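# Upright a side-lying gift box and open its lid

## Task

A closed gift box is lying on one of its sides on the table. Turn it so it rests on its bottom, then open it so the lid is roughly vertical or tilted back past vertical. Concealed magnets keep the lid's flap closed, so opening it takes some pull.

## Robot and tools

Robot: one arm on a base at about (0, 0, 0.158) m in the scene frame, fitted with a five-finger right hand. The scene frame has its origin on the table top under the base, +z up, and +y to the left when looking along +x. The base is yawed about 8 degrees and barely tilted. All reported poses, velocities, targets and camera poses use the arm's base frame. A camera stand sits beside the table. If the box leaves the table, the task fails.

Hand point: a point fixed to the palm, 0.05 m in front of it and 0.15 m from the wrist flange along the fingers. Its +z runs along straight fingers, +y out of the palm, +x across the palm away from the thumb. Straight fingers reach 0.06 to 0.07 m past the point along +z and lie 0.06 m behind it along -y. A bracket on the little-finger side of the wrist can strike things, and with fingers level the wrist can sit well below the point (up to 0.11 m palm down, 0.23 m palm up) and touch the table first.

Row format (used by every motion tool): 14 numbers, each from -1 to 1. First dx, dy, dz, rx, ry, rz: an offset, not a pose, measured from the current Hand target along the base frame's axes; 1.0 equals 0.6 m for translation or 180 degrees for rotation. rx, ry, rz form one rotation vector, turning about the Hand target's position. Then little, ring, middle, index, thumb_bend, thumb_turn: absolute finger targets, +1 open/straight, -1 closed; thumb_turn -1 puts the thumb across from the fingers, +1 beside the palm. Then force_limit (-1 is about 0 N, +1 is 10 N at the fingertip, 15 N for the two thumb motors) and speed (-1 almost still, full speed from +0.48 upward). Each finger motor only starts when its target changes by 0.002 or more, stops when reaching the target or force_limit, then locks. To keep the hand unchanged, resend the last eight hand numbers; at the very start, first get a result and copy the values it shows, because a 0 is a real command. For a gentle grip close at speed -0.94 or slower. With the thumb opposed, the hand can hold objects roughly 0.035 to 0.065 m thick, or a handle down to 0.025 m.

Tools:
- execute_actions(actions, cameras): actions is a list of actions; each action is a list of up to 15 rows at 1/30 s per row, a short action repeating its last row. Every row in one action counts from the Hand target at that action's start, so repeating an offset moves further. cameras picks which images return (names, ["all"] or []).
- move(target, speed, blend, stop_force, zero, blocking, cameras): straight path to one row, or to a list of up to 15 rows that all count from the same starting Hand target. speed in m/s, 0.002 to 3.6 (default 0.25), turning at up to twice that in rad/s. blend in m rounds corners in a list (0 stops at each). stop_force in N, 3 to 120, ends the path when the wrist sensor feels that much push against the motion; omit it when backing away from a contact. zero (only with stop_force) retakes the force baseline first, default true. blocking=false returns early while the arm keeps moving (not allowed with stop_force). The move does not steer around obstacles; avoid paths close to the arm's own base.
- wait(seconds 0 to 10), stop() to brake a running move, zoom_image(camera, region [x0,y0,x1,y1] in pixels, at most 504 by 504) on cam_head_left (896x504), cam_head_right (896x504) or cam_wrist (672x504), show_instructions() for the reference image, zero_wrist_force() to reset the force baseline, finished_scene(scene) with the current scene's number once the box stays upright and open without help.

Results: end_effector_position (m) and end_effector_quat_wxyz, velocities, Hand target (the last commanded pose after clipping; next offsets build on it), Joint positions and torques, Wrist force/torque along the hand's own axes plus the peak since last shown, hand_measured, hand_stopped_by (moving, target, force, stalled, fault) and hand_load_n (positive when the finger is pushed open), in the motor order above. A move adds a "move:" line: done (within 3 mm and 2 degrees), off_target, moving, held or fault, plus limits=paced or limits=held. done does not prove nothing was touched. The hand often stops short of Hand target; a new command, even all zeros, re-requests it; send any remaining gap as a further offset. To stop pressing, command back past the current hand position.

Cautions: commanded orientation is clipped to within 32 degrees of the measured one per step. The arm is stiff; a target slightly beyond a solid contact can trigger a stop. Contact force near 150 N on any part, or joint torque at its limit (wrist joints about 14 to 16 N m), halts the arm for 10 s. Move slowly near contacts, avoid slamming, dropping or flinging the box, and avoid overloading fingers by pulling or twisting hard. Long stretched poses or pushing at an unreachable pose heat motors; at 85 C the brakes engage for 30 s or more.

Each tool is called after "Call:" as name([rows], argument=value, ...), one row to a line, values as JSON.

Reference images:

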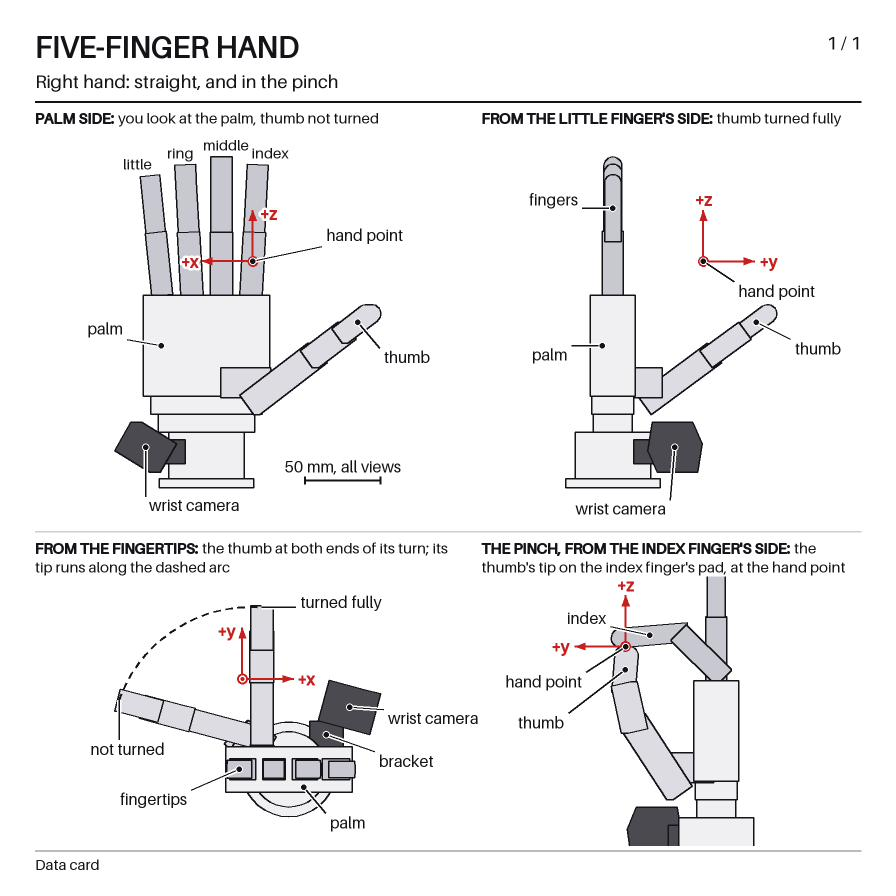

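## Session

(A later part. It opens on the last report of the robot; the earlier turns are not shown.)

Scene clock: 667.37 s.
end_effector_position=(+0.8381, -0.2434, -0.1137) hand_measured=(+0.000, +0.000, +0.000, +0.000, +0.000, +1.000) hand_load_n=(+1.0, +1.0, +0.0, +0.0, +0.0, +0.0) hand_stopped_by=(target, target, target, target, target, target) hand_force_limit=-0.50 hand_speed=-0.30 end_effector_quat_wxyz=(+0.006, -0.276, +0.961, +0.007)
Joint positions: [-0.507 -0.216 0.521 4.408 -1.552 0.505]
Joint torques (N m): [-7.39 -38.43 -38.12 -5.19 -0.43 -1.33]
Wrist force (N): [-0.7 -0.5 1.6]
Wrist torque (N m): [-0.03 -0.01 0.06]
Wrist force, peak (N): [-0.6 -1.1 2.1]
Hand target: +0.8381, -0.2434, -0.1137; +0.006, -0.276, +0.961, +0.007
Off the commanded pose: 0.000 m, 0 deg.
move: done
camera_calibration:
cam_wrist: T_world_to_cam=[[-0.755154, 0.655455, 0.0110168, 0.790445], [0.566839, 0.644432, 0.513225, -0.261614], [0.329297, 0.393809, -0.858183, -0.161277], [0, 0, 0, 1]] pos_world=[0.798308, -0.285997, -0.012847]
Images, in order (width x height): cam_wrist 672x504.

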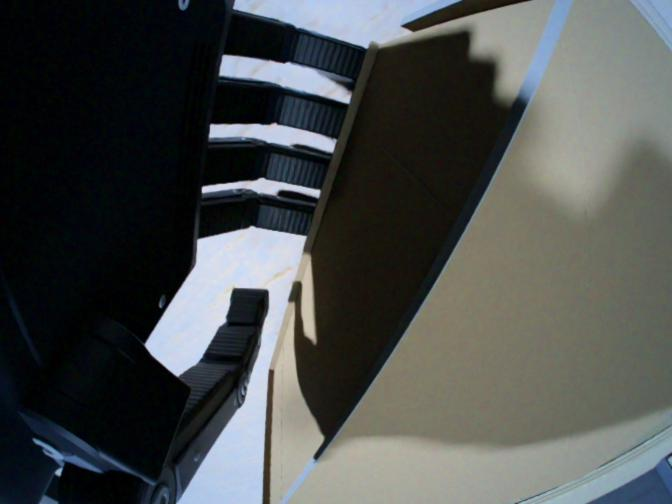

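Call:
move([
  [0.0122,-0.0199,0.035,0,0,0,0.3,0.3,0.3,0.3,0,1,-0.5,-0.85],
  [0.0122,-0.0199,0.16,0,0,0,0.3,0.3,0.3,0.3,0,1,-0.5,-0.85],
], speed=[0.04,0.15], cameras=["cam_wrist","cam_head_left","cam_head_right"])

Call:
zoom_image(camera="cam_head_left", region=[380, 210, 540, 330])

Scene clock: 679.73 s.
end_effector_position=(+0.8454, -0.2553, -0.0178) hand_measured=(+0.300, +0.300, +0.300, +0.300, +0.000, +1.000) hand_load_n=(+0.0, +0.0, +0.0, +0.0, +0.0, +0.0) hand_stopped_by=(target, target, target, target, target, target) hand_force_limit=-0.50 hand_speed=-0.85 end_effector_quat_wxyz=(+0.006, -0.276, +0.961, +0.007)
Joint positions: [-0.514 -0.263 0.369 4.608 -1.552 0.498]
Joint torques (N m): [-2.28 -90.47 -38.78 1.25 -0.49 -1.35]
Wrist force (N): [-0.9 -0.4 0.1]
Wrist torque (N m): [0.01 0.13 0.04]
Wrist force, peak (N): [-0.4 -0.6 3.5]
Hand target: +0.8454, -0.2553, -0.0177; +0.006, -0.276, +0.961, +0.007
Off the commanded pose: 0.000 m, 0 deg.
move: done
camera_calibration:
cam_wrist: T_world_to_cam=[[-0.755196, 0.655407, 0.0109766, 0.802724], [0.566782, 0.644482, 0.513226, -0.30724], [0.329298, 0.393807, -0.858183, -0.0766963], [0, 0, 0, 1]] pos_world=[0.805608, -0.297897, 0.0830529]

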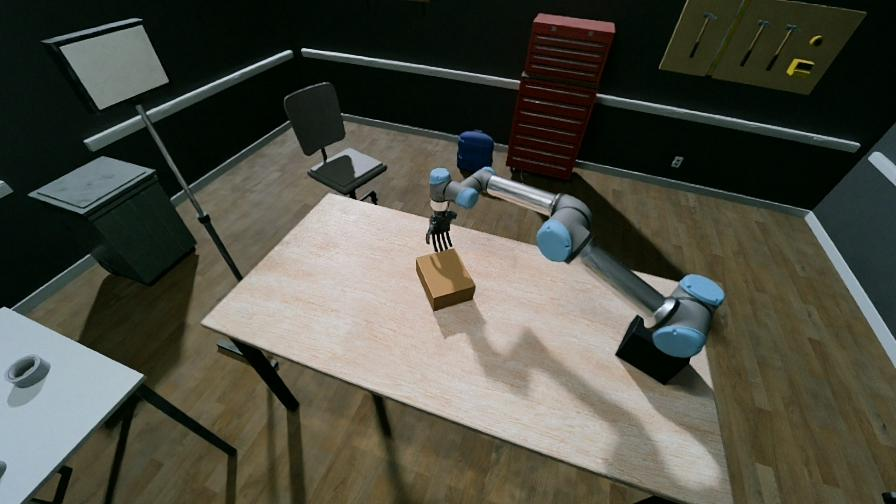

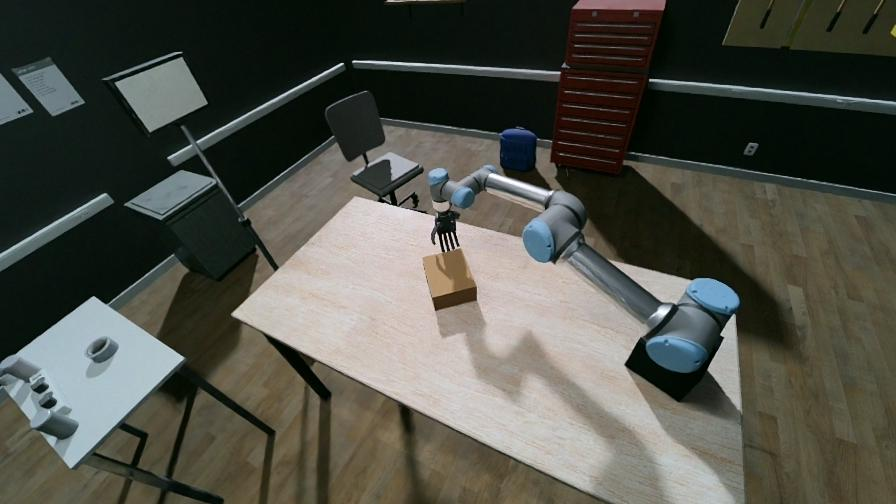

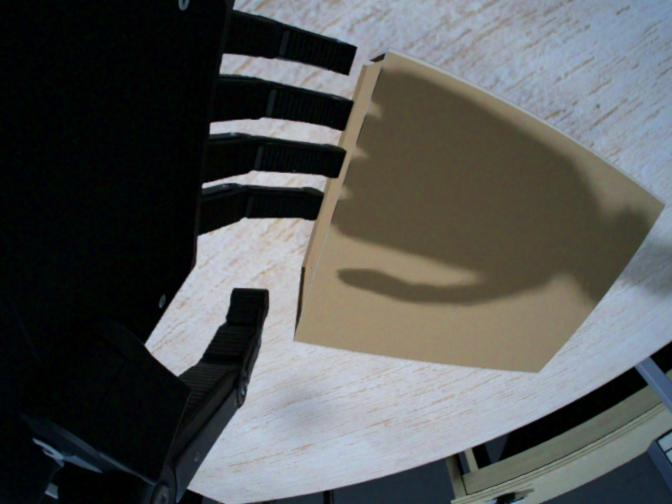

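Scaled by 3.150 from the camera's 896x504 image, which has a finer 1280x720 frame.

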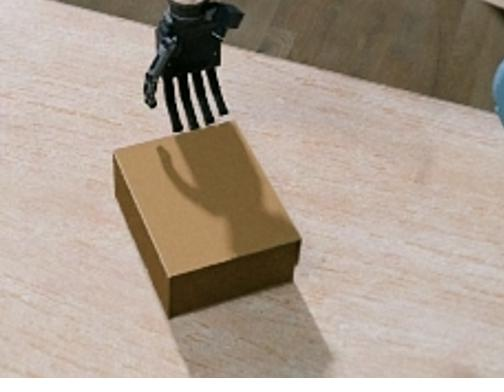

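Call:
move([
  [-0.1473,-0.0128,0.0797,0,0,-0.246,0,0,0,0,0,1,-0.5,-0.5],
  [-0.2947,-0.0258,0.0797,0,0,-0.4917,0,0,0,0,0,1,-0.5,-0.5],
], speed=0.4, blend=0.03, cameras=["cam_wrist"])

Call:
zoom_image(camera="cam_wrist", region=[200, 0, 672, 400])

Scene clock: 717.03 s.
end_effector_position=(+0.6686, -0.2708, +0.0301) hand_measured=(+0.000, +0.000, +0.000, +0.000, +0.000, +1.000) hand_load_n=(+0.0, +0.0, +0.0, +0.0, +0.0, +0.0) hand_stopped_by=(target, target, target, target, target, target) hand_force_limit=-0.50 hand_speed=-0.50 end_effector_quat_wxyz=(+0.009, +0.473, +0.881, +0.001)
Joint positions: [-0.638 -0.987 1.644 4.037 -1.567 1.919]
Joint torques (N m): [6.23 -63.04 -2.53 -5.62 -0.47 1.23]
Wrist force (N): [-0.7 -0.7 0.3]
Wrist torque (N m): [-0.03 0.07 -0.04]
Wrist force, peak (N): [-1.3 -2.5 1.3]
Hand target: +0.6686, -0.2708, +0.0301; +0.009, +0.473, +0.881, +0.001
Off the commanded pose: 0.000 m, 0 deg.
move: done
camera_calibration:
cam_wrist: T_world_to_cam=[[0.635389, 0.772114, 0.0110008, -0.219309], [0.659145, -0.549736, 0.513146, -0.60681], [0.402254, -0.318796, -0.858231, -0.212929], [0, 0, 0, 1]] pos_world=[0.624974, -0.232135, 0.131053]
Images, in order (width x height): cam_wrist 672x504.

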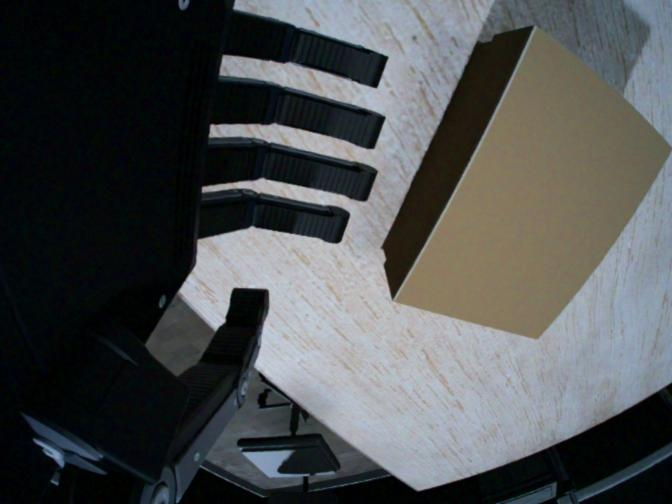

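Scaled by 1.068 from the camera's 672x504 image, which has a finer 960x720 frame.

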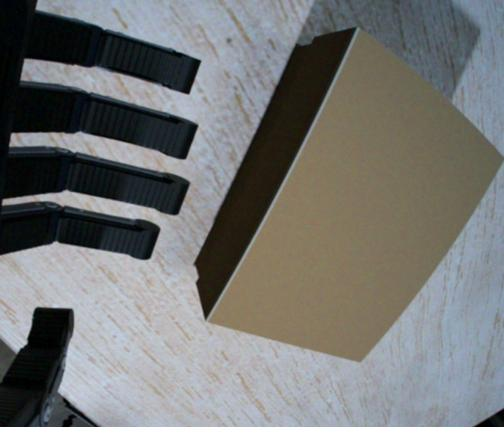

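Call:
move(target=[0.0515,0.0307,-0.225,0,0,-0.015,0,0,0,0,0,1,-0.5,-0.5], speed=0.15)

Call:
move(target=[0.0515,0.0307,0,0,0,0,0,0,0,0,0,1,-0.5,-0.5], speed=0.025, stop_force=3, cameras=["cam_wrist","cam_head_left"])

Call:
zoom_image(camera="cam_wrist", region=[200, 0, 672, 400])

Call:
zoom_image(camera="cam_head_left", region=[390, 220, 550, 340])

Scene clock: 742.97 s.
end_effector_position=(+0.6994, -0.2524, -0.1047) hand_measured=(+0.000, +0.000, +0.000, +0.000, +0.000, +1.000) hand_load_n=(+0.0, +0.0, -0.5, +0.0, +0.0, +0.0) hand_stopped_by=(target, target, target, target, target, target) hand_force_limit=-0.50 hand_speed=-0.50 end_effector_quat_wxyz=(+0.009, +0.494, +0.869, +0.001)
Joint positions: [-0.583 -0.731 1.617 3.808 -1.568 2.021]
Joint torques (N m): [6.03 -26.18 -28.35 -5.66 -0.39 1.6]
Wrist force (N): [-0.8 -0.7 0.6]
Wrist torque (N m): [-0.07 0.09 -0.04]
Wrist force, peak (N): [-1.7 -2.2 0.3]
Hand target: +0.6995, -0.2524, -0.1049; +0.009, +0.494, +0.869, +0.001
Off the commanded pose: 0.000 m, 0 deg.
move: done

Scene clock: 745.37 s.
end_effector_position=(+0.7304, -0.2340, -0.1049) hand_measured=(+0.000, +0.000, +0.000, +0.000, +0.000, +1.000) hand_load_n=(+0.0, +0.0, +0.0, +0.0, +0.0, +0.0) hand_stopped_by=(target, target, target, target, target, target) hand_force_limit=-0.50 hand_speed=-0.50 end_effector_quat_wxyz=(+0.009, +0.494, +0.869, +0.001)
Joint positions: [-0.536 -0.696 1.538 3.852 -1.569 2.068]
Joint torques (N m): [7.7 -27.99 -29.68 1.23 -1.02 1.37]
Wrist force (N): [-0.4 -0.4 0.0]
Wrist torque (N m): [0.00 0.05 -0.02]
Wrist force, peak (N): [-0.9 -0.9 0.0]
Hand target: +0.7304, -0.2340, -0.1049; +0.009, +0.494, +0.869, +0.001
Off the commanded pose: 0.000 m, 0 deg.
move: done
camera_calibration:
cam_wrist: T_world_to_cam=[[0.671177, 0.741216, 0.0109634, -0.318893], [0.632425, -0.580255, 0.513169, -0.545623], [0.386731, -0.337494, -0.858217, -0.334927], [0, 0, 0, 1]] pos_world=[0.688626, -0.193268, -0.00394723]
Images, in order (width x height): cam_head_left 896x504, cam_wrist 672x504.

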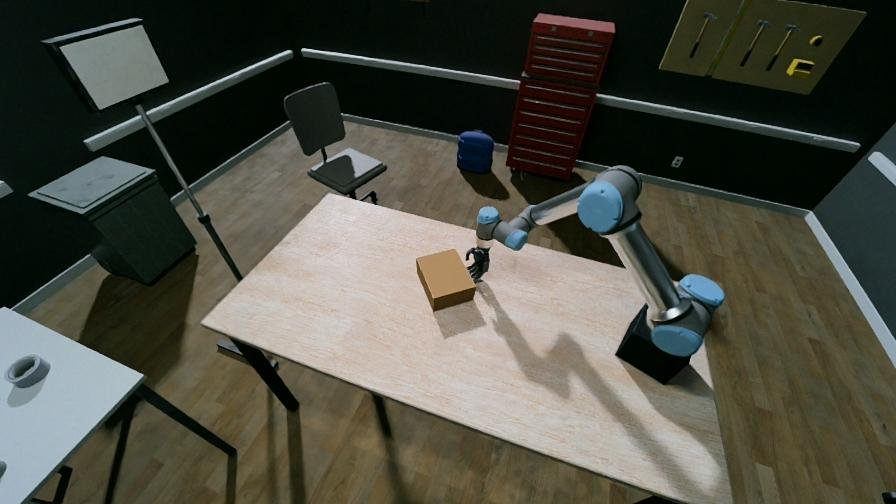

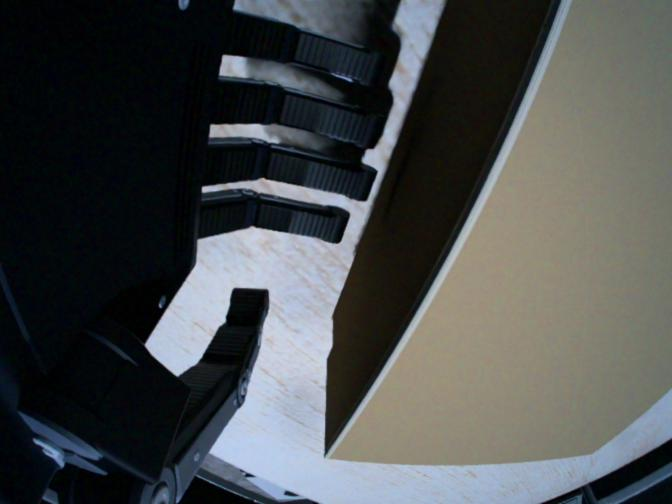

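Scaled by 1.068 from the camera's 672x504 image, which has a finer 960x720 frame.

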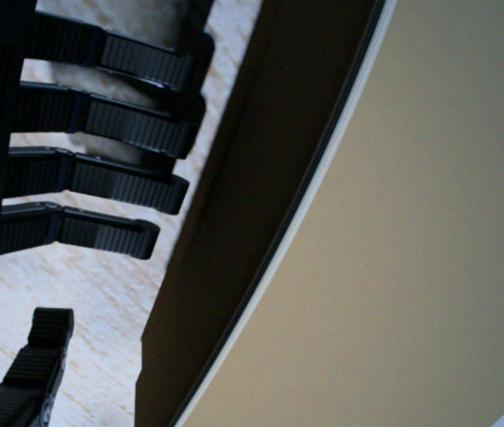

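Scaled by 3.150 from the camera's 896x504 image, which has a finer 1280x720 frame.

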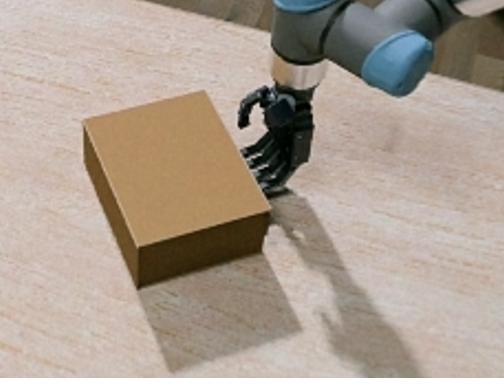

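Call:
move(target=[0.0172,0.0102,0,0,0,0,0,0,0,0,0,1,-0.5,-0.5], speed=0.02, stop_force=3, cameras=["cam_wrist"])

Call:
zoom_image(camera="cam_wrist", region=[200, 0, 560, 360])

Scene clock: 761.83 s.
end_effector_position=(+0.7407, -0.2278, -0.1049) hand_measured=(+0.000, +0.000, +0.000, +0.000, +0.000, +1.000) hand_load_n=(+0.0, +0.0, -0.5, +0.5, +0.0, +0.0) hand_stopped_by=(target, target, target, target, target, target) hand_force_limit=-0.50 hand_speed=-0.50 end_effector_quat_wxyz=(+0.009, +0.494, +0.869, +0.001)
Joint positions: [-0.521 -0.684 1.51 3.867 -1.57 2.083]
Joint torques (N m): [8.36 -28.2 -30.87 1.17 -0.44 1.49]
Wrist force (N): [-0.5 -2.3 -0.7]
Wrist torque (N m): [-0.08 0.09 -0.07]
Wrist force, peak (N): [-0.7 -2.5 -0.6]
Hand target: +0.7407, -0.2278, -0.1049; +0.009, +0.494, +0.869, +0.001
Off the commanded pose: 0.000 m, 0 deg.
move: done
camera_calibration:
cam_wrist: T_world_to_cam=[[0.671177, 0.741216, 0.0109634, -0.330328], [0.632425, -0.580255, 0.513169, -0.548597], [0.386731, -0.337494, -0.858217, -0.336852], [0, 0, 0, 1]] pos_world=[0.698926, -0.187168, -0.00394723]
Images, in order (width x height): cam_wrist 672x504.

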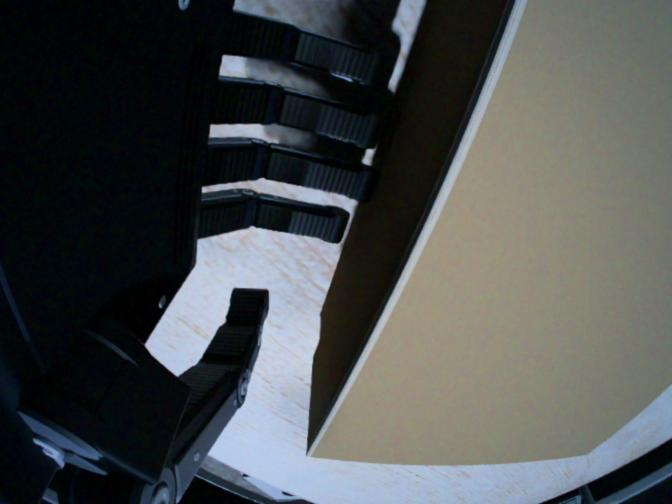

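Scaled by 1.400 from the camera's 672x504 image, which has a finer 960x720 frame.

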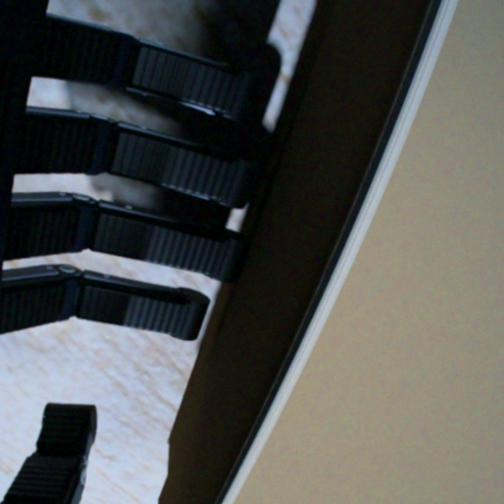

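Call:
move(target=[0,0,0.0083,0,0,0,0,0,0,0,0,1,-0.5,-0.5], speed=0.03)

Call:
execute_actions([
  [[0,0,0.0055,0,0,0,0,0,0,0,0,1,-0.5,-0.5],[0,0,0.0222,0,0,0,0,0,0,0,0,1,-0.5,-0.5],[0,0,0.0467,0,0,0,0,0,0,0,0,1,-0.5,-0.5],[0,0,0.0693,0,0,0,0,0,0,0,0,1,-0.5,-0.5],[0,0,0.0805,0,0,0,0,0,0,0,0,1,-0.5,-0.5],[0,0,0.086,0,0,0,0,0,0,0,0,1,-0.5,-0.5]],
], cameras=["cam_wrist","cam_head_left"])

Call:
zoom_image(camera="cam_head_left", region=[390, 220, 550, 340])

Scene clock: 804.17 s.
end_effector_position=(+0.7407, -0.2278, -0.1000) hand_measured=(+0.000, +0.000, +0.000, +0.000, +0.000, +1.000) hand_load_n=(+0.0, +0.0, +1.5, +0.0, +0.0, +0.0) hand_stopped_by=(target, target, target, target, target, target) hand_force_limit=-0.50 hand_speed=-0.50 end_effector_quat_wxyz=(+0.009, +0.494, +0.869, +0.001)
Joint positions: [-0.521 -0.692 1.511 3.875 -1.57 2.083]
Joint torques (N m): [5.46 -71.96 -0.92 1.62 -0.37 1.35]
Wrist force (N): [-0.6 -1.5 0.9]
Wrist torque (N m): [-0.08 0.05 -0.06]
Wrist force, peak (N): [-0.9 -2.6 -0.8]
Hand target: +0.7407, -0.2278, -0.0999; +0.009, +0.494, +0.869, +0.001
Off the commanded pose: 0.000 m, 0 deg.
move: done

Scene clock: 804.93 s.
end_effector_position=(+0.7407, -0.2278, -0.0484) hand_measured=(+0.000, +0.000, +0.000, +0.000, +0.000, +1.000) hand_load_n=(+0.0, +0.0, +0.0, +0.0, +0.0, +0.0) hand_stopped_by=(target, target, target, target, target, target) hand_force_limit=-0.50 hand_speed=-0.50 end_effector_quat_wxyz=(+0.009, +0.494, +0.869, +0.001)
Joint positions: [-0.521 -0.777 1.508 3.963 -1.57 2.083]
Joint torques (N m): [-4.78 -71.89 -31.62 1.24 -0.29 -0.8]
Wrist force (N): [-0.5 -0.5 0.3]
Wrist torque (N m): [-0.03 0.06 -0.03]
Wrist force, peak (N): [-0.5 -1.0 3.9]
Hand target: +0.7407, -0.2278, -0.0483; +0.009, +0.494, +0.869, +0.001
Off the commanded pose: 0.000 m, 0 deg.
camera_calibration:
cam_wrist: T_world_to_cam=[[0.67115, 0.74124, 0.0110203, -0.331], [0.632401, -0.580233, 0.513223, -0.577464], [0.386816, -0.33748, -0.858185, -0.288473], [0, 0, 0, 1]] pos_world=[0.698926, -0.187067, 0.052453]
Images, in order (width x height): cam_head_left 896x504, cam_wrist 672x504.

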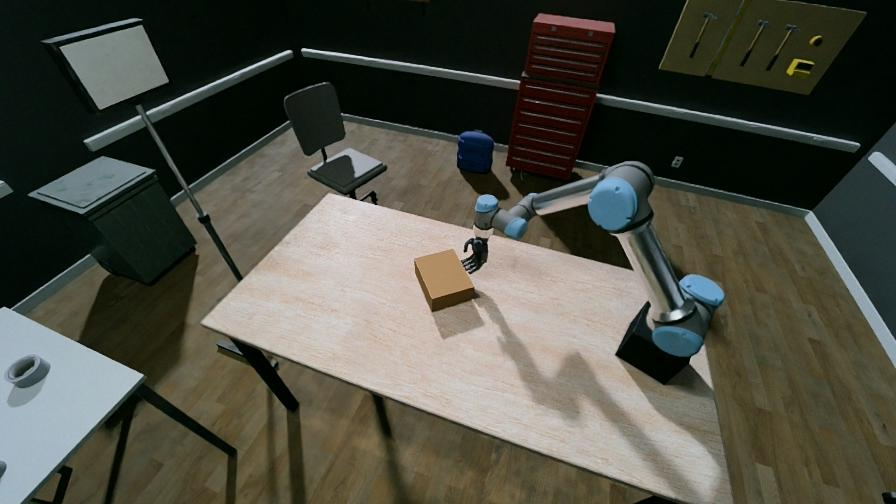

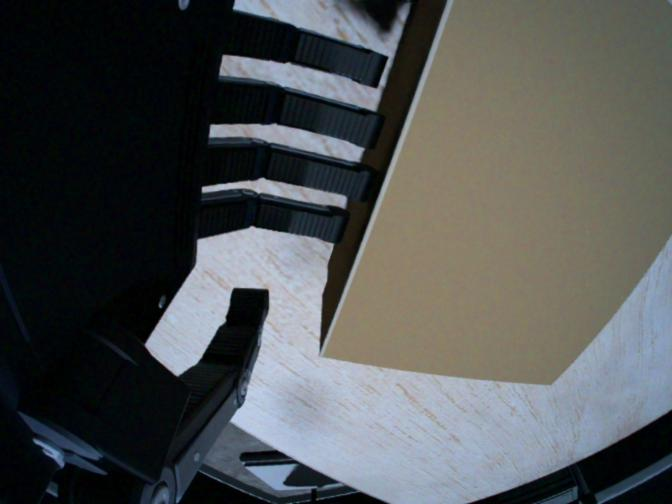

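Scaled by 3.150 from the camera's 896x504 image, which has a finer 1280x720 frame.

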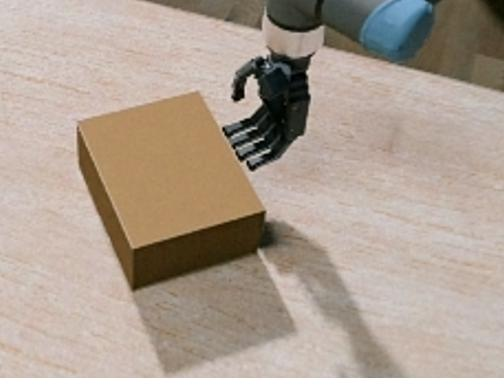

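Call:
zoom_image(camera="cam_wrist", region=[290, 150, 430, 370])

Call:
zoom_image(camera="cam_head_left", region=[440, 270, 490, 320])

Scaled by 2.291 from the camera's 672x504 image, which has a finer 960x720 frame.

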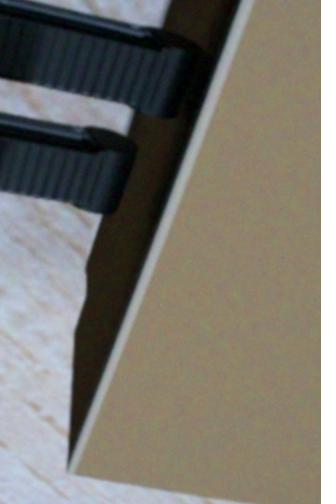

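Scaled by 10.080 from the camera's 896x504 image, which has a finer 1280x720 frame.

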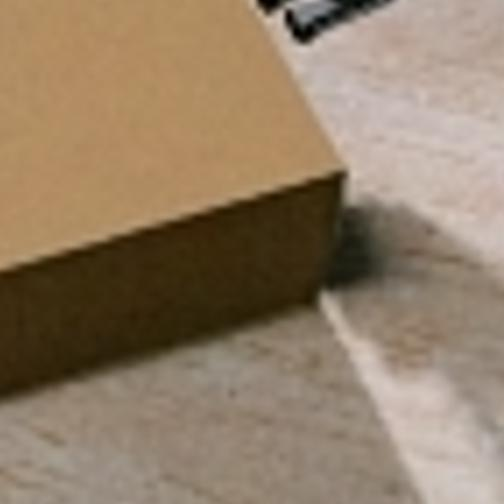

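Call:
move([
  [-0.043,-0.0256,0,0,0,0,0,0,0,0,0,1,-0.5,-0.5],
  [-0.043,-0.0256,-0.0935,0,0,0,0,0,0,0,0,1,-0.5,-0.5],
  [-0.006,-0.0036,-0.0935,0,0,0,0,0,0,0,0,1,-0.5,-0.5],
], speed=[0.15,0.12,0.08], blend=[0.01,0.01,0])

Call:
move(target=[0.02,0.0119,0,0,0,0,0,0,0,0,0,1,-0.5,-0.5], speed=0.015, stop_force=3.5, cameras=["cam_wrist"])

Call:
zoom_image(camera="cam_wrist", region=[290, 100, 450, 340])

Scene clock: 886.40 s.
end_effector_position=(+0.7370, -0.2300, -0.1044) hand_measured=(+0.000, +0.000, +0.000, +0.000, +0.000, +1.000) hand_load_n=(+0.0, +0.0, +0.0, +0.0, +0.0, +0.0) hand_stopped_by=(target, target, target, target, target, target) hand_force_limit=-0.50 hand_speed=-0.50 end_effector_quat_wxyz=(+0.009, +0.494, +0.869, +0.001)
Joint positions: [-0.526 -0.689 1.52 3.862 -1.57 2.078]
Joint torques (N m): [8.62 -29.29 -29.01 1.35 -0.4 1.01]
Wrist force (N): [-0.5 -0.6 0.3]
Wrist torque (N m): [-0.05 0.06 -0.03]
Wrist force, peak (N): [1.9 3.6 0.0]
Hand target: +0.7371, -0.2300, -0.1044; +0.009, +0.494, +0.869, +0.001
Off the commanded pose: 0.000 m, 0 deg.
move: done

Scene clock: 888.23 s.
end_effector_position=(+0.7491, -0.2229, -0.1044) hand_measured=(+0.000, +0.000, +0.000, +0.000, +0.000, +1.000) hand_load_n=(+0.0, +0.0, +0.0, -0.5, +0.0, +0.0) hand_stopped_by=(target, target, target, target, target, target) hand_force_limit=-0.50 hand_speed=-0.50 end_effector_quat_wxyz=(+0.009, +0.494, +0.869, +0.001)
Joint positions: [-0.509 -0.674 1.487 3.881 -1.57 2.095]
Joint torques (N m): [8.38 -28.47 -29.87 1.12 -0.36 1.46]
Wrist force (N): [-0.5 -2.6 -0.4]
Wrist torque (N m): [-0.14 0.07 -0.08]
Wrist force, peak (N): [-0.5 -2.6 -0.4]
Hand target: +0.7491, -0.2229, -0.1044; +0.009, +0.494, +0.869, +0.001
Off the commanded pose: 0.000 m, 0 deg.
move: done
camera_calibration:
cam_wrist: T_world_to_cam=[[0.671177, 0.741216, 0.0109634, -0.339676], [0.632425, -0.580255, 0.513169, -0.551213], [0.386731, -0.337494, -0.858217, -0.33807], [0, 0, 0, 1]] pos_world=[0.707326, -0.182168, -0.00354723]
Images, in order (width x height): cam_wrist 672x504.

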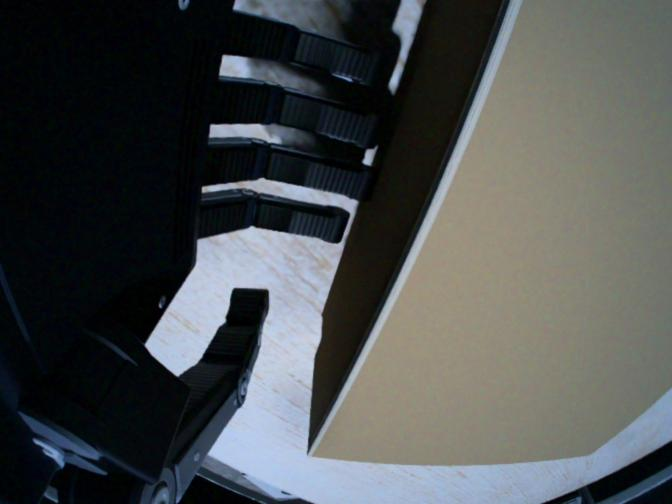

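Scaled by 2.100 from the camera's 672x504 image, which has a finer 960x720 frame.

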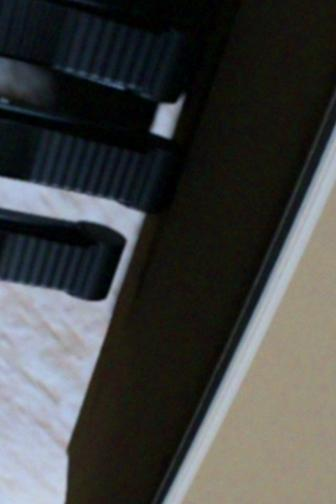

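Call:
move(target=[0,0,0.0117,0,0,0,0,0,0,0,0,1,-0.5,-0.5], speed=0.02, cameras=["cam_wrist"])

Call:
zoom_image(camera="cam_wrist", region=[290, 100, 450, 340])

Scene clock: 894.80 s.
end_effector_position=(+0.7491, -0.2229, -0.0975) hand_measured=(+0.000, +0.000, +0.000, +0.000, +0.000, +1.000) hand_load_n=(+0.5, +0.5, +1.5, +0.0, +0.0, +0.0) hand_stopped_by=(target, target, target, target, target, target) hand_force_limit=-0.50 hand_speed=-0.50 end_effector_quat_wxyz=(+0.009, +0.494, +0.869, +0.001)
Joint positions: [-0.509 -0.686 1.488 3.892 -1.57 2.095]
Joint torques (N m): [5 -72.8 -0.6 1.15 -0.46 1.44]
Wrist force (N): [-0.5 -1.6 0.6]
Wrist torque (N m): [-0.07 0.05 -0.06]
Wrist force, peak (N): [-0.7 -2.6 -0.4]
Hand target: +0.7491, -0.2229, -0.0974; +0.009, +0.494, +0.869, +0.001
Off the commanded pose: 0.000 m, 0 deg.
move: done
camera_calibration:
cam_wrist: T_world_to_cam=[[0.67115, 0.74124, 0.0110203, -0.339729], [0.632401, -0.580233, 0.513223, -0.554734], [0.386816, -0.33748, -0.858185, -0.332205], [0, 0, 0, 1]] pos_world=[0.707326, -0.182167, 0.00335301]
Images, in order (width x height): cam_wrist 672x504.

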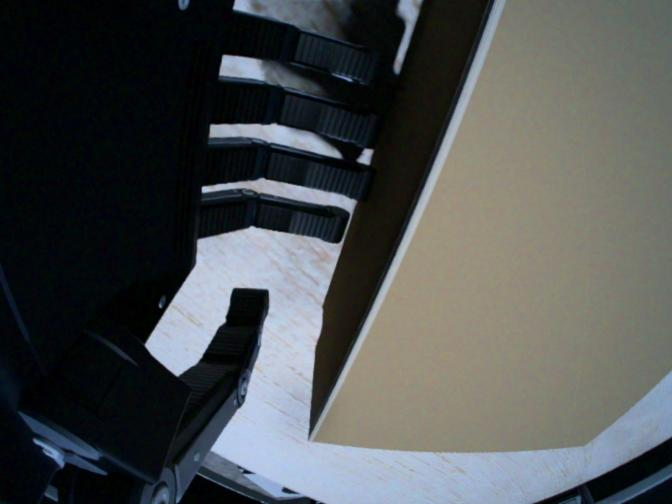

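Scaled by 2.100 from the camera's 672x504 image, which has a finer 960x720 frame.

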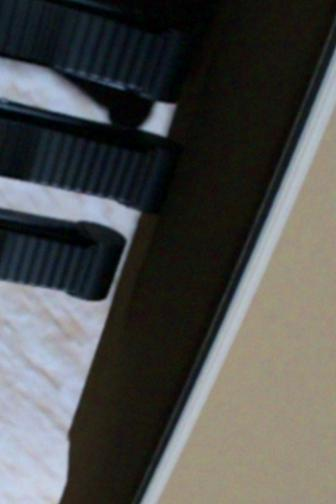

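Call:
move(target=[0,0,0.0117,0,0,0,0,0,0,0,0,1,-0.5,-0.5], speed=0.02, cameras=["cam_wrist","cam_head_left","cam_head_right"])

Call:
zoom_image(camera="cam_wrist", region=[290, 100, 450, 340])

Call:
zoom_image(camera="cam_head_left", region=[410, 240, 500, 320])

Scene clock: 905.10 s.
end_effector_position=(+0.7491, -0.2229, -0.0905) hand_measured=(+0.000, +0.000, +0.000, +0.000, +0.000, +1.000) hand_load_n=(+0.0, +0.0, +2.5, +0.5, +0.0, +0.0) hand_stopped_by=(target, target, target, target, target, target) hand_force_limit=-0.50 hand_speed=-0.50 end_effector_quat_wxyz=(+0.009, +0.494, +0.869, +0.001)
Joint positions: [-0.509 -0.698 1.488 3.903 -1.57 2.095]
Joint torques (N m): [-4.98 -74.65 -1.56 0.61 -0.29 0.82]
Wrist force (N): [-0.7 -0.8 1.4]
Wrist torque (N m): [-0.01 0.05 -0.04]
Wrist force, peak (N): [-0.6 -1.8 0.9]
Hand target: +0.7491, -0.2229, -0.0903; +0.009, +0.494, +0.869, +0.001
Off the commanded pose: 0.000 m, 0 deg.
move: done
camera_calibration:
cam_wrist: T_world_to_cam=[[0.671177, 0.741216, 0.0109634, -0.33983], [0.632425, -0.580255, 0.513169, -0.558398], [0.386731, -0.337494, -0.858217, -0.326055], [0, 0, 0, 1]] pos_world=[0.707326, -0.182168, 0.0104528]

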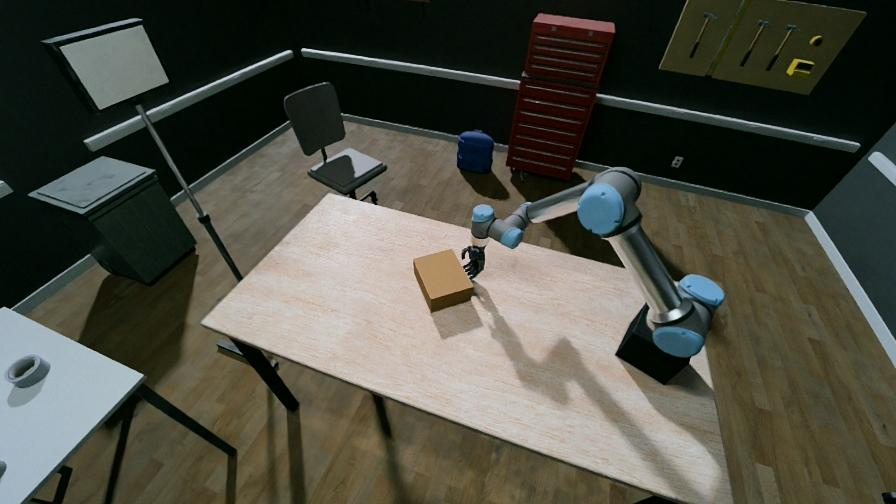

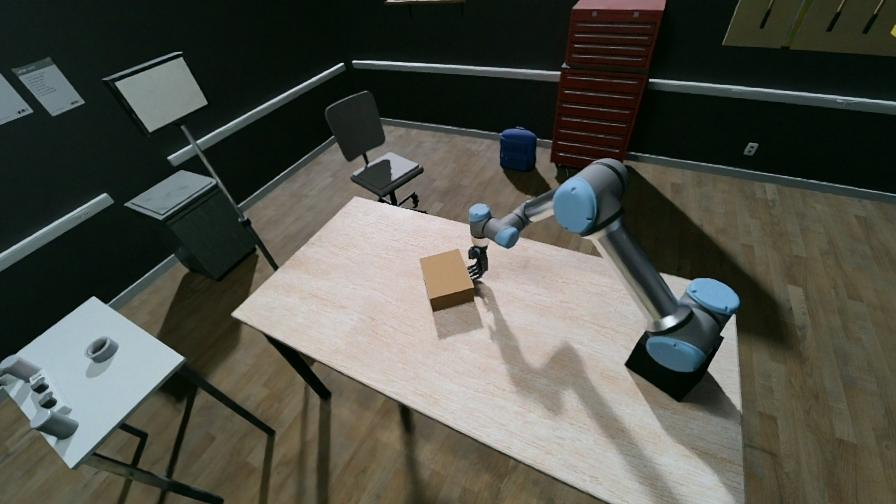

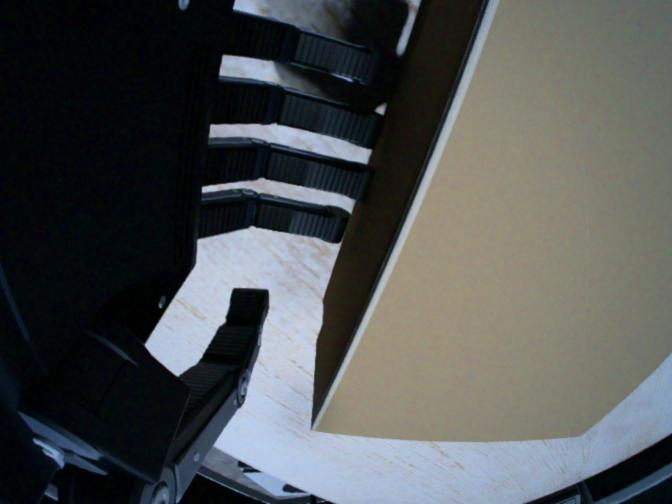

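Scaled by 2.100 from the camera's 672x504 image, which has a finer 960x720 frame.

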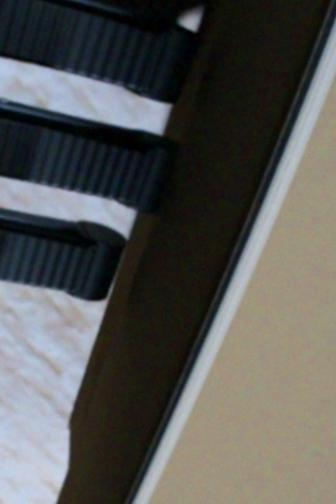

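Scaled by 5.600 from the camera's 896x504 image, which has a finer 1280x720 frame.

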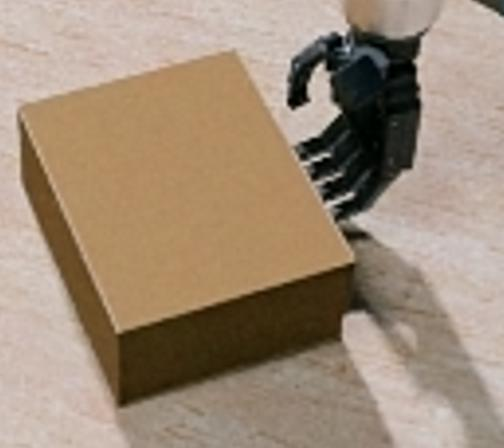

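Call:
execute_actions([
  [[0.0028,0.0017,0.0055,0,0,0,0,0,0,0,0,1,-0.5,-0.5],[0.0057,0.0034,0.0222,0,0,0,0,0,0,0,0,1,-0.5,-0.5],[0.0057,0.0034,0.0467,0,0,0,0,0,0,0,0,1,-0.5,-0.5],[0.004,0.0024,0.0673,0,0,0,0,0,0,0,0,1,-0.5,-0.5],[0.002,0.0012,0.0755,0,0,0,0,0,0,0,0,1,-0.5,-0.5],[0,0,0.08,0,0,0,0,0,0,0,0,1,-0.5,-0.5]],
], cameras=["cam_wrist","cam_head_left"])

Call:
zoom_image(camera="cam_head_left", region=[410, 240, 500, 320])

Scene clock: 914.57 s.
end_effector_position=(+0.7491, -0.2229, -0.0425) hand_measured=(+0.000, +0.000, +0.000, +0.000, +0.000, +1.000) hand_load_n=(+0.0, +0.0, +0.0, +0.0, +0.0, +0.0) hand_stopped_by=(target, target, target, target, target, target) hand_force_limit=-0.50 hand_speed=-0.50 end_effector_quat_wxyz=(+0.009, +0.494, +0.869, +0.001)
Joint positions: [-0.509 -0.775 1.483 3.986 -1.57 2.096]
Joint torques (N m): [-5.2 -70.69 -1.55 0.97 0.87 -0.87]
Wrist force (N): [-0.7 -0.6 0.1]
Wrist torque (N m): [-0.03 0.10 -0.05]
Wrist force, peak (N): [-0.2 -2.1 4.6]
Hand target: +0.7491, -0.2229, -0.0423; +0.009, +0.494, +0.869, +0.001
Off the commanded pose: 0.000 m, 0 deg.
camera_calibration:
cam_wrist: T_world_to_cam=[[0.67115, 0.74124, 0.0110203, -0.340335], [0.632401, -0.580233, 0.513223, -0.582961], [0.386816, -0.33748, -0.858185, -0.285005], [0, 0, 0, 1]] pos_world=[0.707326, -0.182167, 0.058353]
Images, in order (width x height): cam_head_left 896x504, cam_wrist 672x504.

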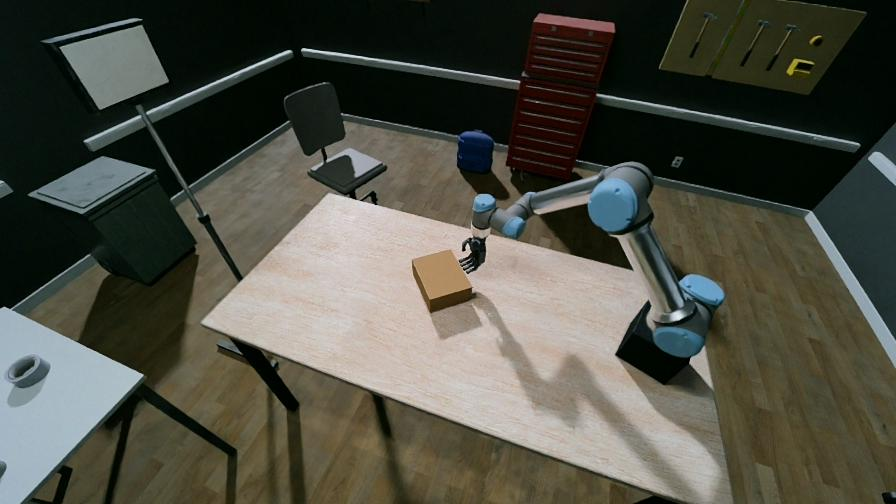

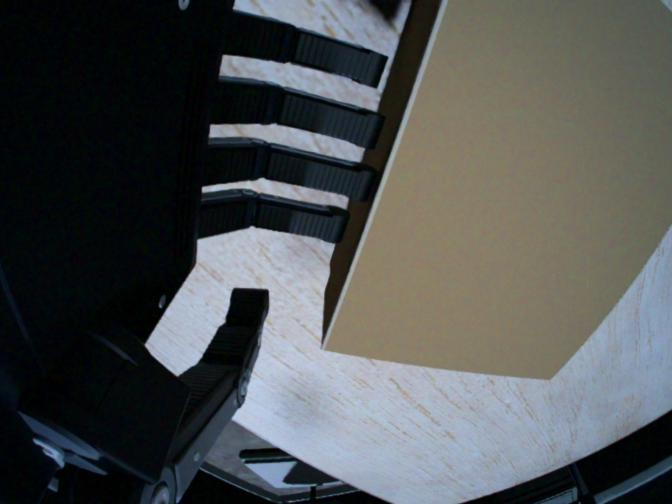

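Scaled by 5.600 from the camera's 896x504 image, which has a finer 1280x720 frame.

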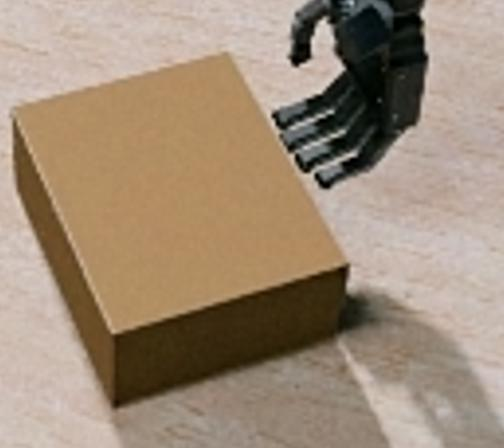

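Call:
move([
  [-0.0563,-0.0357,0.0167,0,0,0.0089,-1,-1,-1,0,0,1,-0.5,-0.3],
  [0.0258,-0.165,0.0167,0,0,0.0089,-1,-1,-1,0,0,1,-0.5,-0.3],
  [0.0258,-0.165,-0.1075,0,0,0.0089,-1,-1,-1,0,0,1,-0.5,-0.3],
  [0.1042,-0.1153,-0.1075,0,0,0.0089,-1,-1,-1,0,0,1,-0.5,-0.3],
], speed=[0.15,0.15,0.12,0.06], blend=[0.01,0.01,0.01,0], cameras=["cam_wrist","cam_head_right"])

Call:
zoom_image(camera="cam_wrist", region=[200, 0, 560, 360])

Scene clock: 1036.23 s.
end_effector_position=(+0.8116, -0.2921, -0.1068) hand_measured=(-1.000, -1.000, -0.058, +0.000, +0.000, +1.000) hand_load_n=(+0.0, +0.0, -0.5, +0.0, +0.0, +0.0) hand_stopped_by=(target, target, force, target, target, target) hand_force_limit=-0.50 hand_speed=-0.30 end_effector_quat_wxyz=(+0.009, +0.482, +0.876, +0.001)
Joint positions: [-0.549 -0.516 1.148 4.062 -1.569 2.027]
Joint torques (N m): [7.6 -33.55 -34.36 1.3 -0.53 1.45]
Wrist force (N): [-0.9 -1.5 -0.5]
Wrist torque (N m): [-0.01 0.09 -0.05]
Wrist force, peak (N): [-2.0 -3.0 0.0]
Hand target: +0.8116, -0.2920, -0.1068; +0.009, +0.482, +0.876, +0.001
Off the commanded pose: 0.000 m, 0 deg.
move: done
camera_calibration:
cam_wrist: T_world_to_cam=[[0.650241, 0.759648, 0.0110571, -0.307893], [0.648297, -0.562397, 0.513244, -0.637347], [0.396104, -0.326564, -0.858171, -0.392073], [0, 0, 0, 1]] pos_world=[0.768696, -0.252589, -0.00594686]
Images, in order (width x height): cam_head_right 896x504, cam_wrist 672x504.

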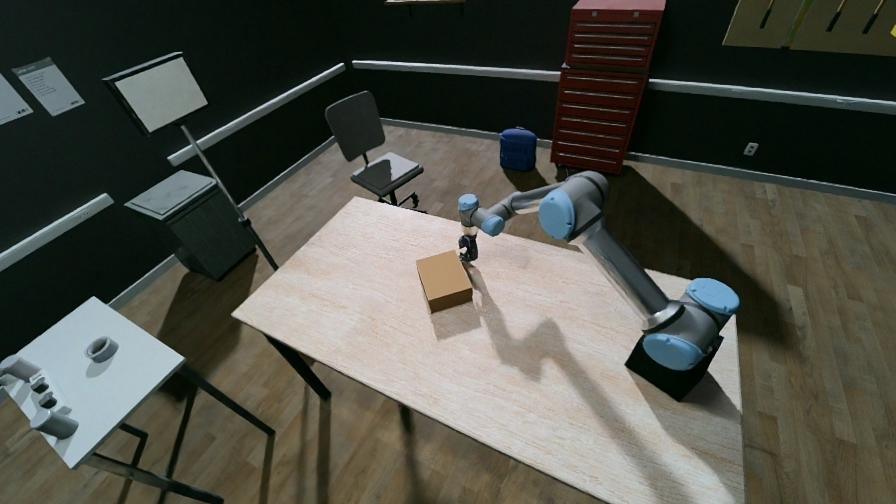

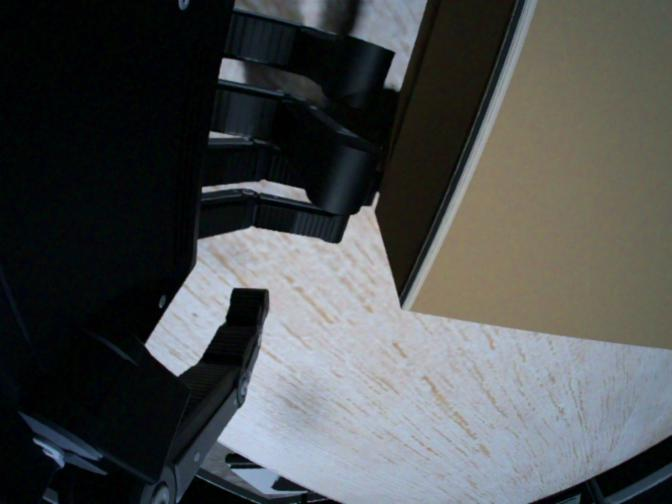

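Scaled by 1.400 from the camera's 672x504 image, which has a finer 960x720 frame.

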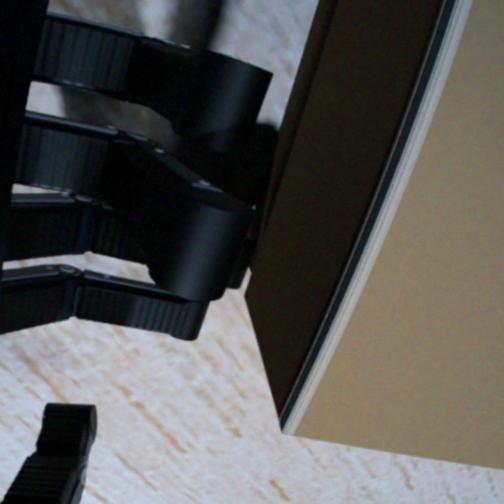

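Call:
move([
  [0,0,0,0,0,0,-1,-1,-0.98,0,0,1,0.3,-0.3],
  [0.0193,0.0122,0,0,0,0,-1,-1,-0.98,0,0,1,0.3,-0.3],
], speed=0.04)

Call:
move(target=[-0.0161,0.0253,0,0,0,0,-1,-1,-0.98,0,0,1,0.3,-0.3], speed=0.015, stop_force=3, cameras=["cam_wrist"])

Call:
zoom_image(camera="cam_wrist", region=[200, 0, 560, 360])

Scene clock: 1056.17 s.
end_effector_position=(+0.8231, -0.2848, -0.1068) hand_measured=(-1.000, -1.000, -0.980, +0.000, +0.000, +1.000) hand_load_n=(+0.0, +0.0, +0.0, +0.0, +0.0, +0.0) hand_stopped_by=(target, target, target, target, target, target) hand_force_limit=0.30 hand_speed=-0.30 end_effector_quat_wxyz=(+0.009, +0.482, +0.876, +0.001)
Joint positions: [-0.533 -0.498 1.11 4.082 -1.569 2.043]
Joint torques (N m): [7.32 -32.21 -32.52 1.17 -0.44 1.56]
Wrist force (N): [-0.7 -0.4 0.1]
Wrist torque (N m): [0.00 0.09 -0.03]
Wrist force, peak (N): [-1.2 -2.0 -0.6]
Hand target: +0.8232, -0.2847, -0.1068; +0.009, +0.482, +0.876, +0.001
Off the commanded pose: 0.000 m, 0 deg.
move: done

Scene clock: 1058.27 s.
end_effector_position=(+0.8135, -0.2695, -0.1068) hand_measured=(-1.000, -1.000, -0.980, +0.000, +0.000, +1.000) hand_load_n=(+0.0, +0.0, +0.0, +0.0, +0.0, +0.0) hand_stopped_by=(target, target, target, target, target, target) hand_force_limit=0.30 hand_speed=-0.30 end_effector_quat_wxyz=(+0.009, +0.482, +0.876, +0.001)
Joint positions: [-0.523 -0.529 1.176 4.047 -1.569 2.053]
Joint torques (N m): [6.79 -79.97 -2.39 -5.62 -0.32 1.37]
Wrist force (N): [-0.7 -0.2 0.2]
Wrist torque (N m): [0.02 0.08 -0.02]
Wrist force, peak (N): [-0.9 -0.6 -0.4]
Hand target: +0.8135, -0.2695, -0.1068; +0.009, +0.482, +0.876, +0.001
Off the commanded pose: 0.000 m, 0 deg.
move: done
camera_calibration:
cam_wrist: T_world_to_cam=[[0.650226, 0.759662, 0.0109675, -0.326282], [0.648364, -0.56237, 0.51319, -0.625913], [0.396019, -0.326578, -0.858205, -0.385384], [0, 0, 0, 1]] pos_world=[0.770596, -0.229989, -0.00594718]
Images, in order (width x height): cam_wrist 672x504.

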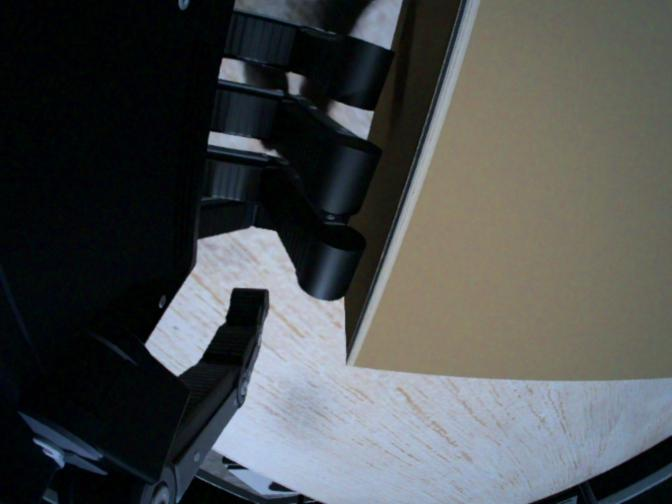

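Scaled by 1.400 from the camera's 672x504 image, which has a finer 960x720 frame.

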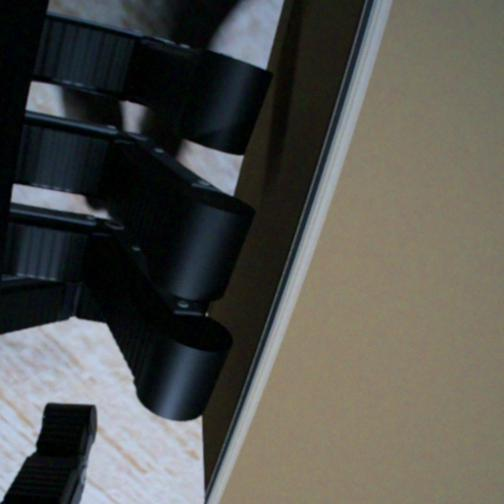

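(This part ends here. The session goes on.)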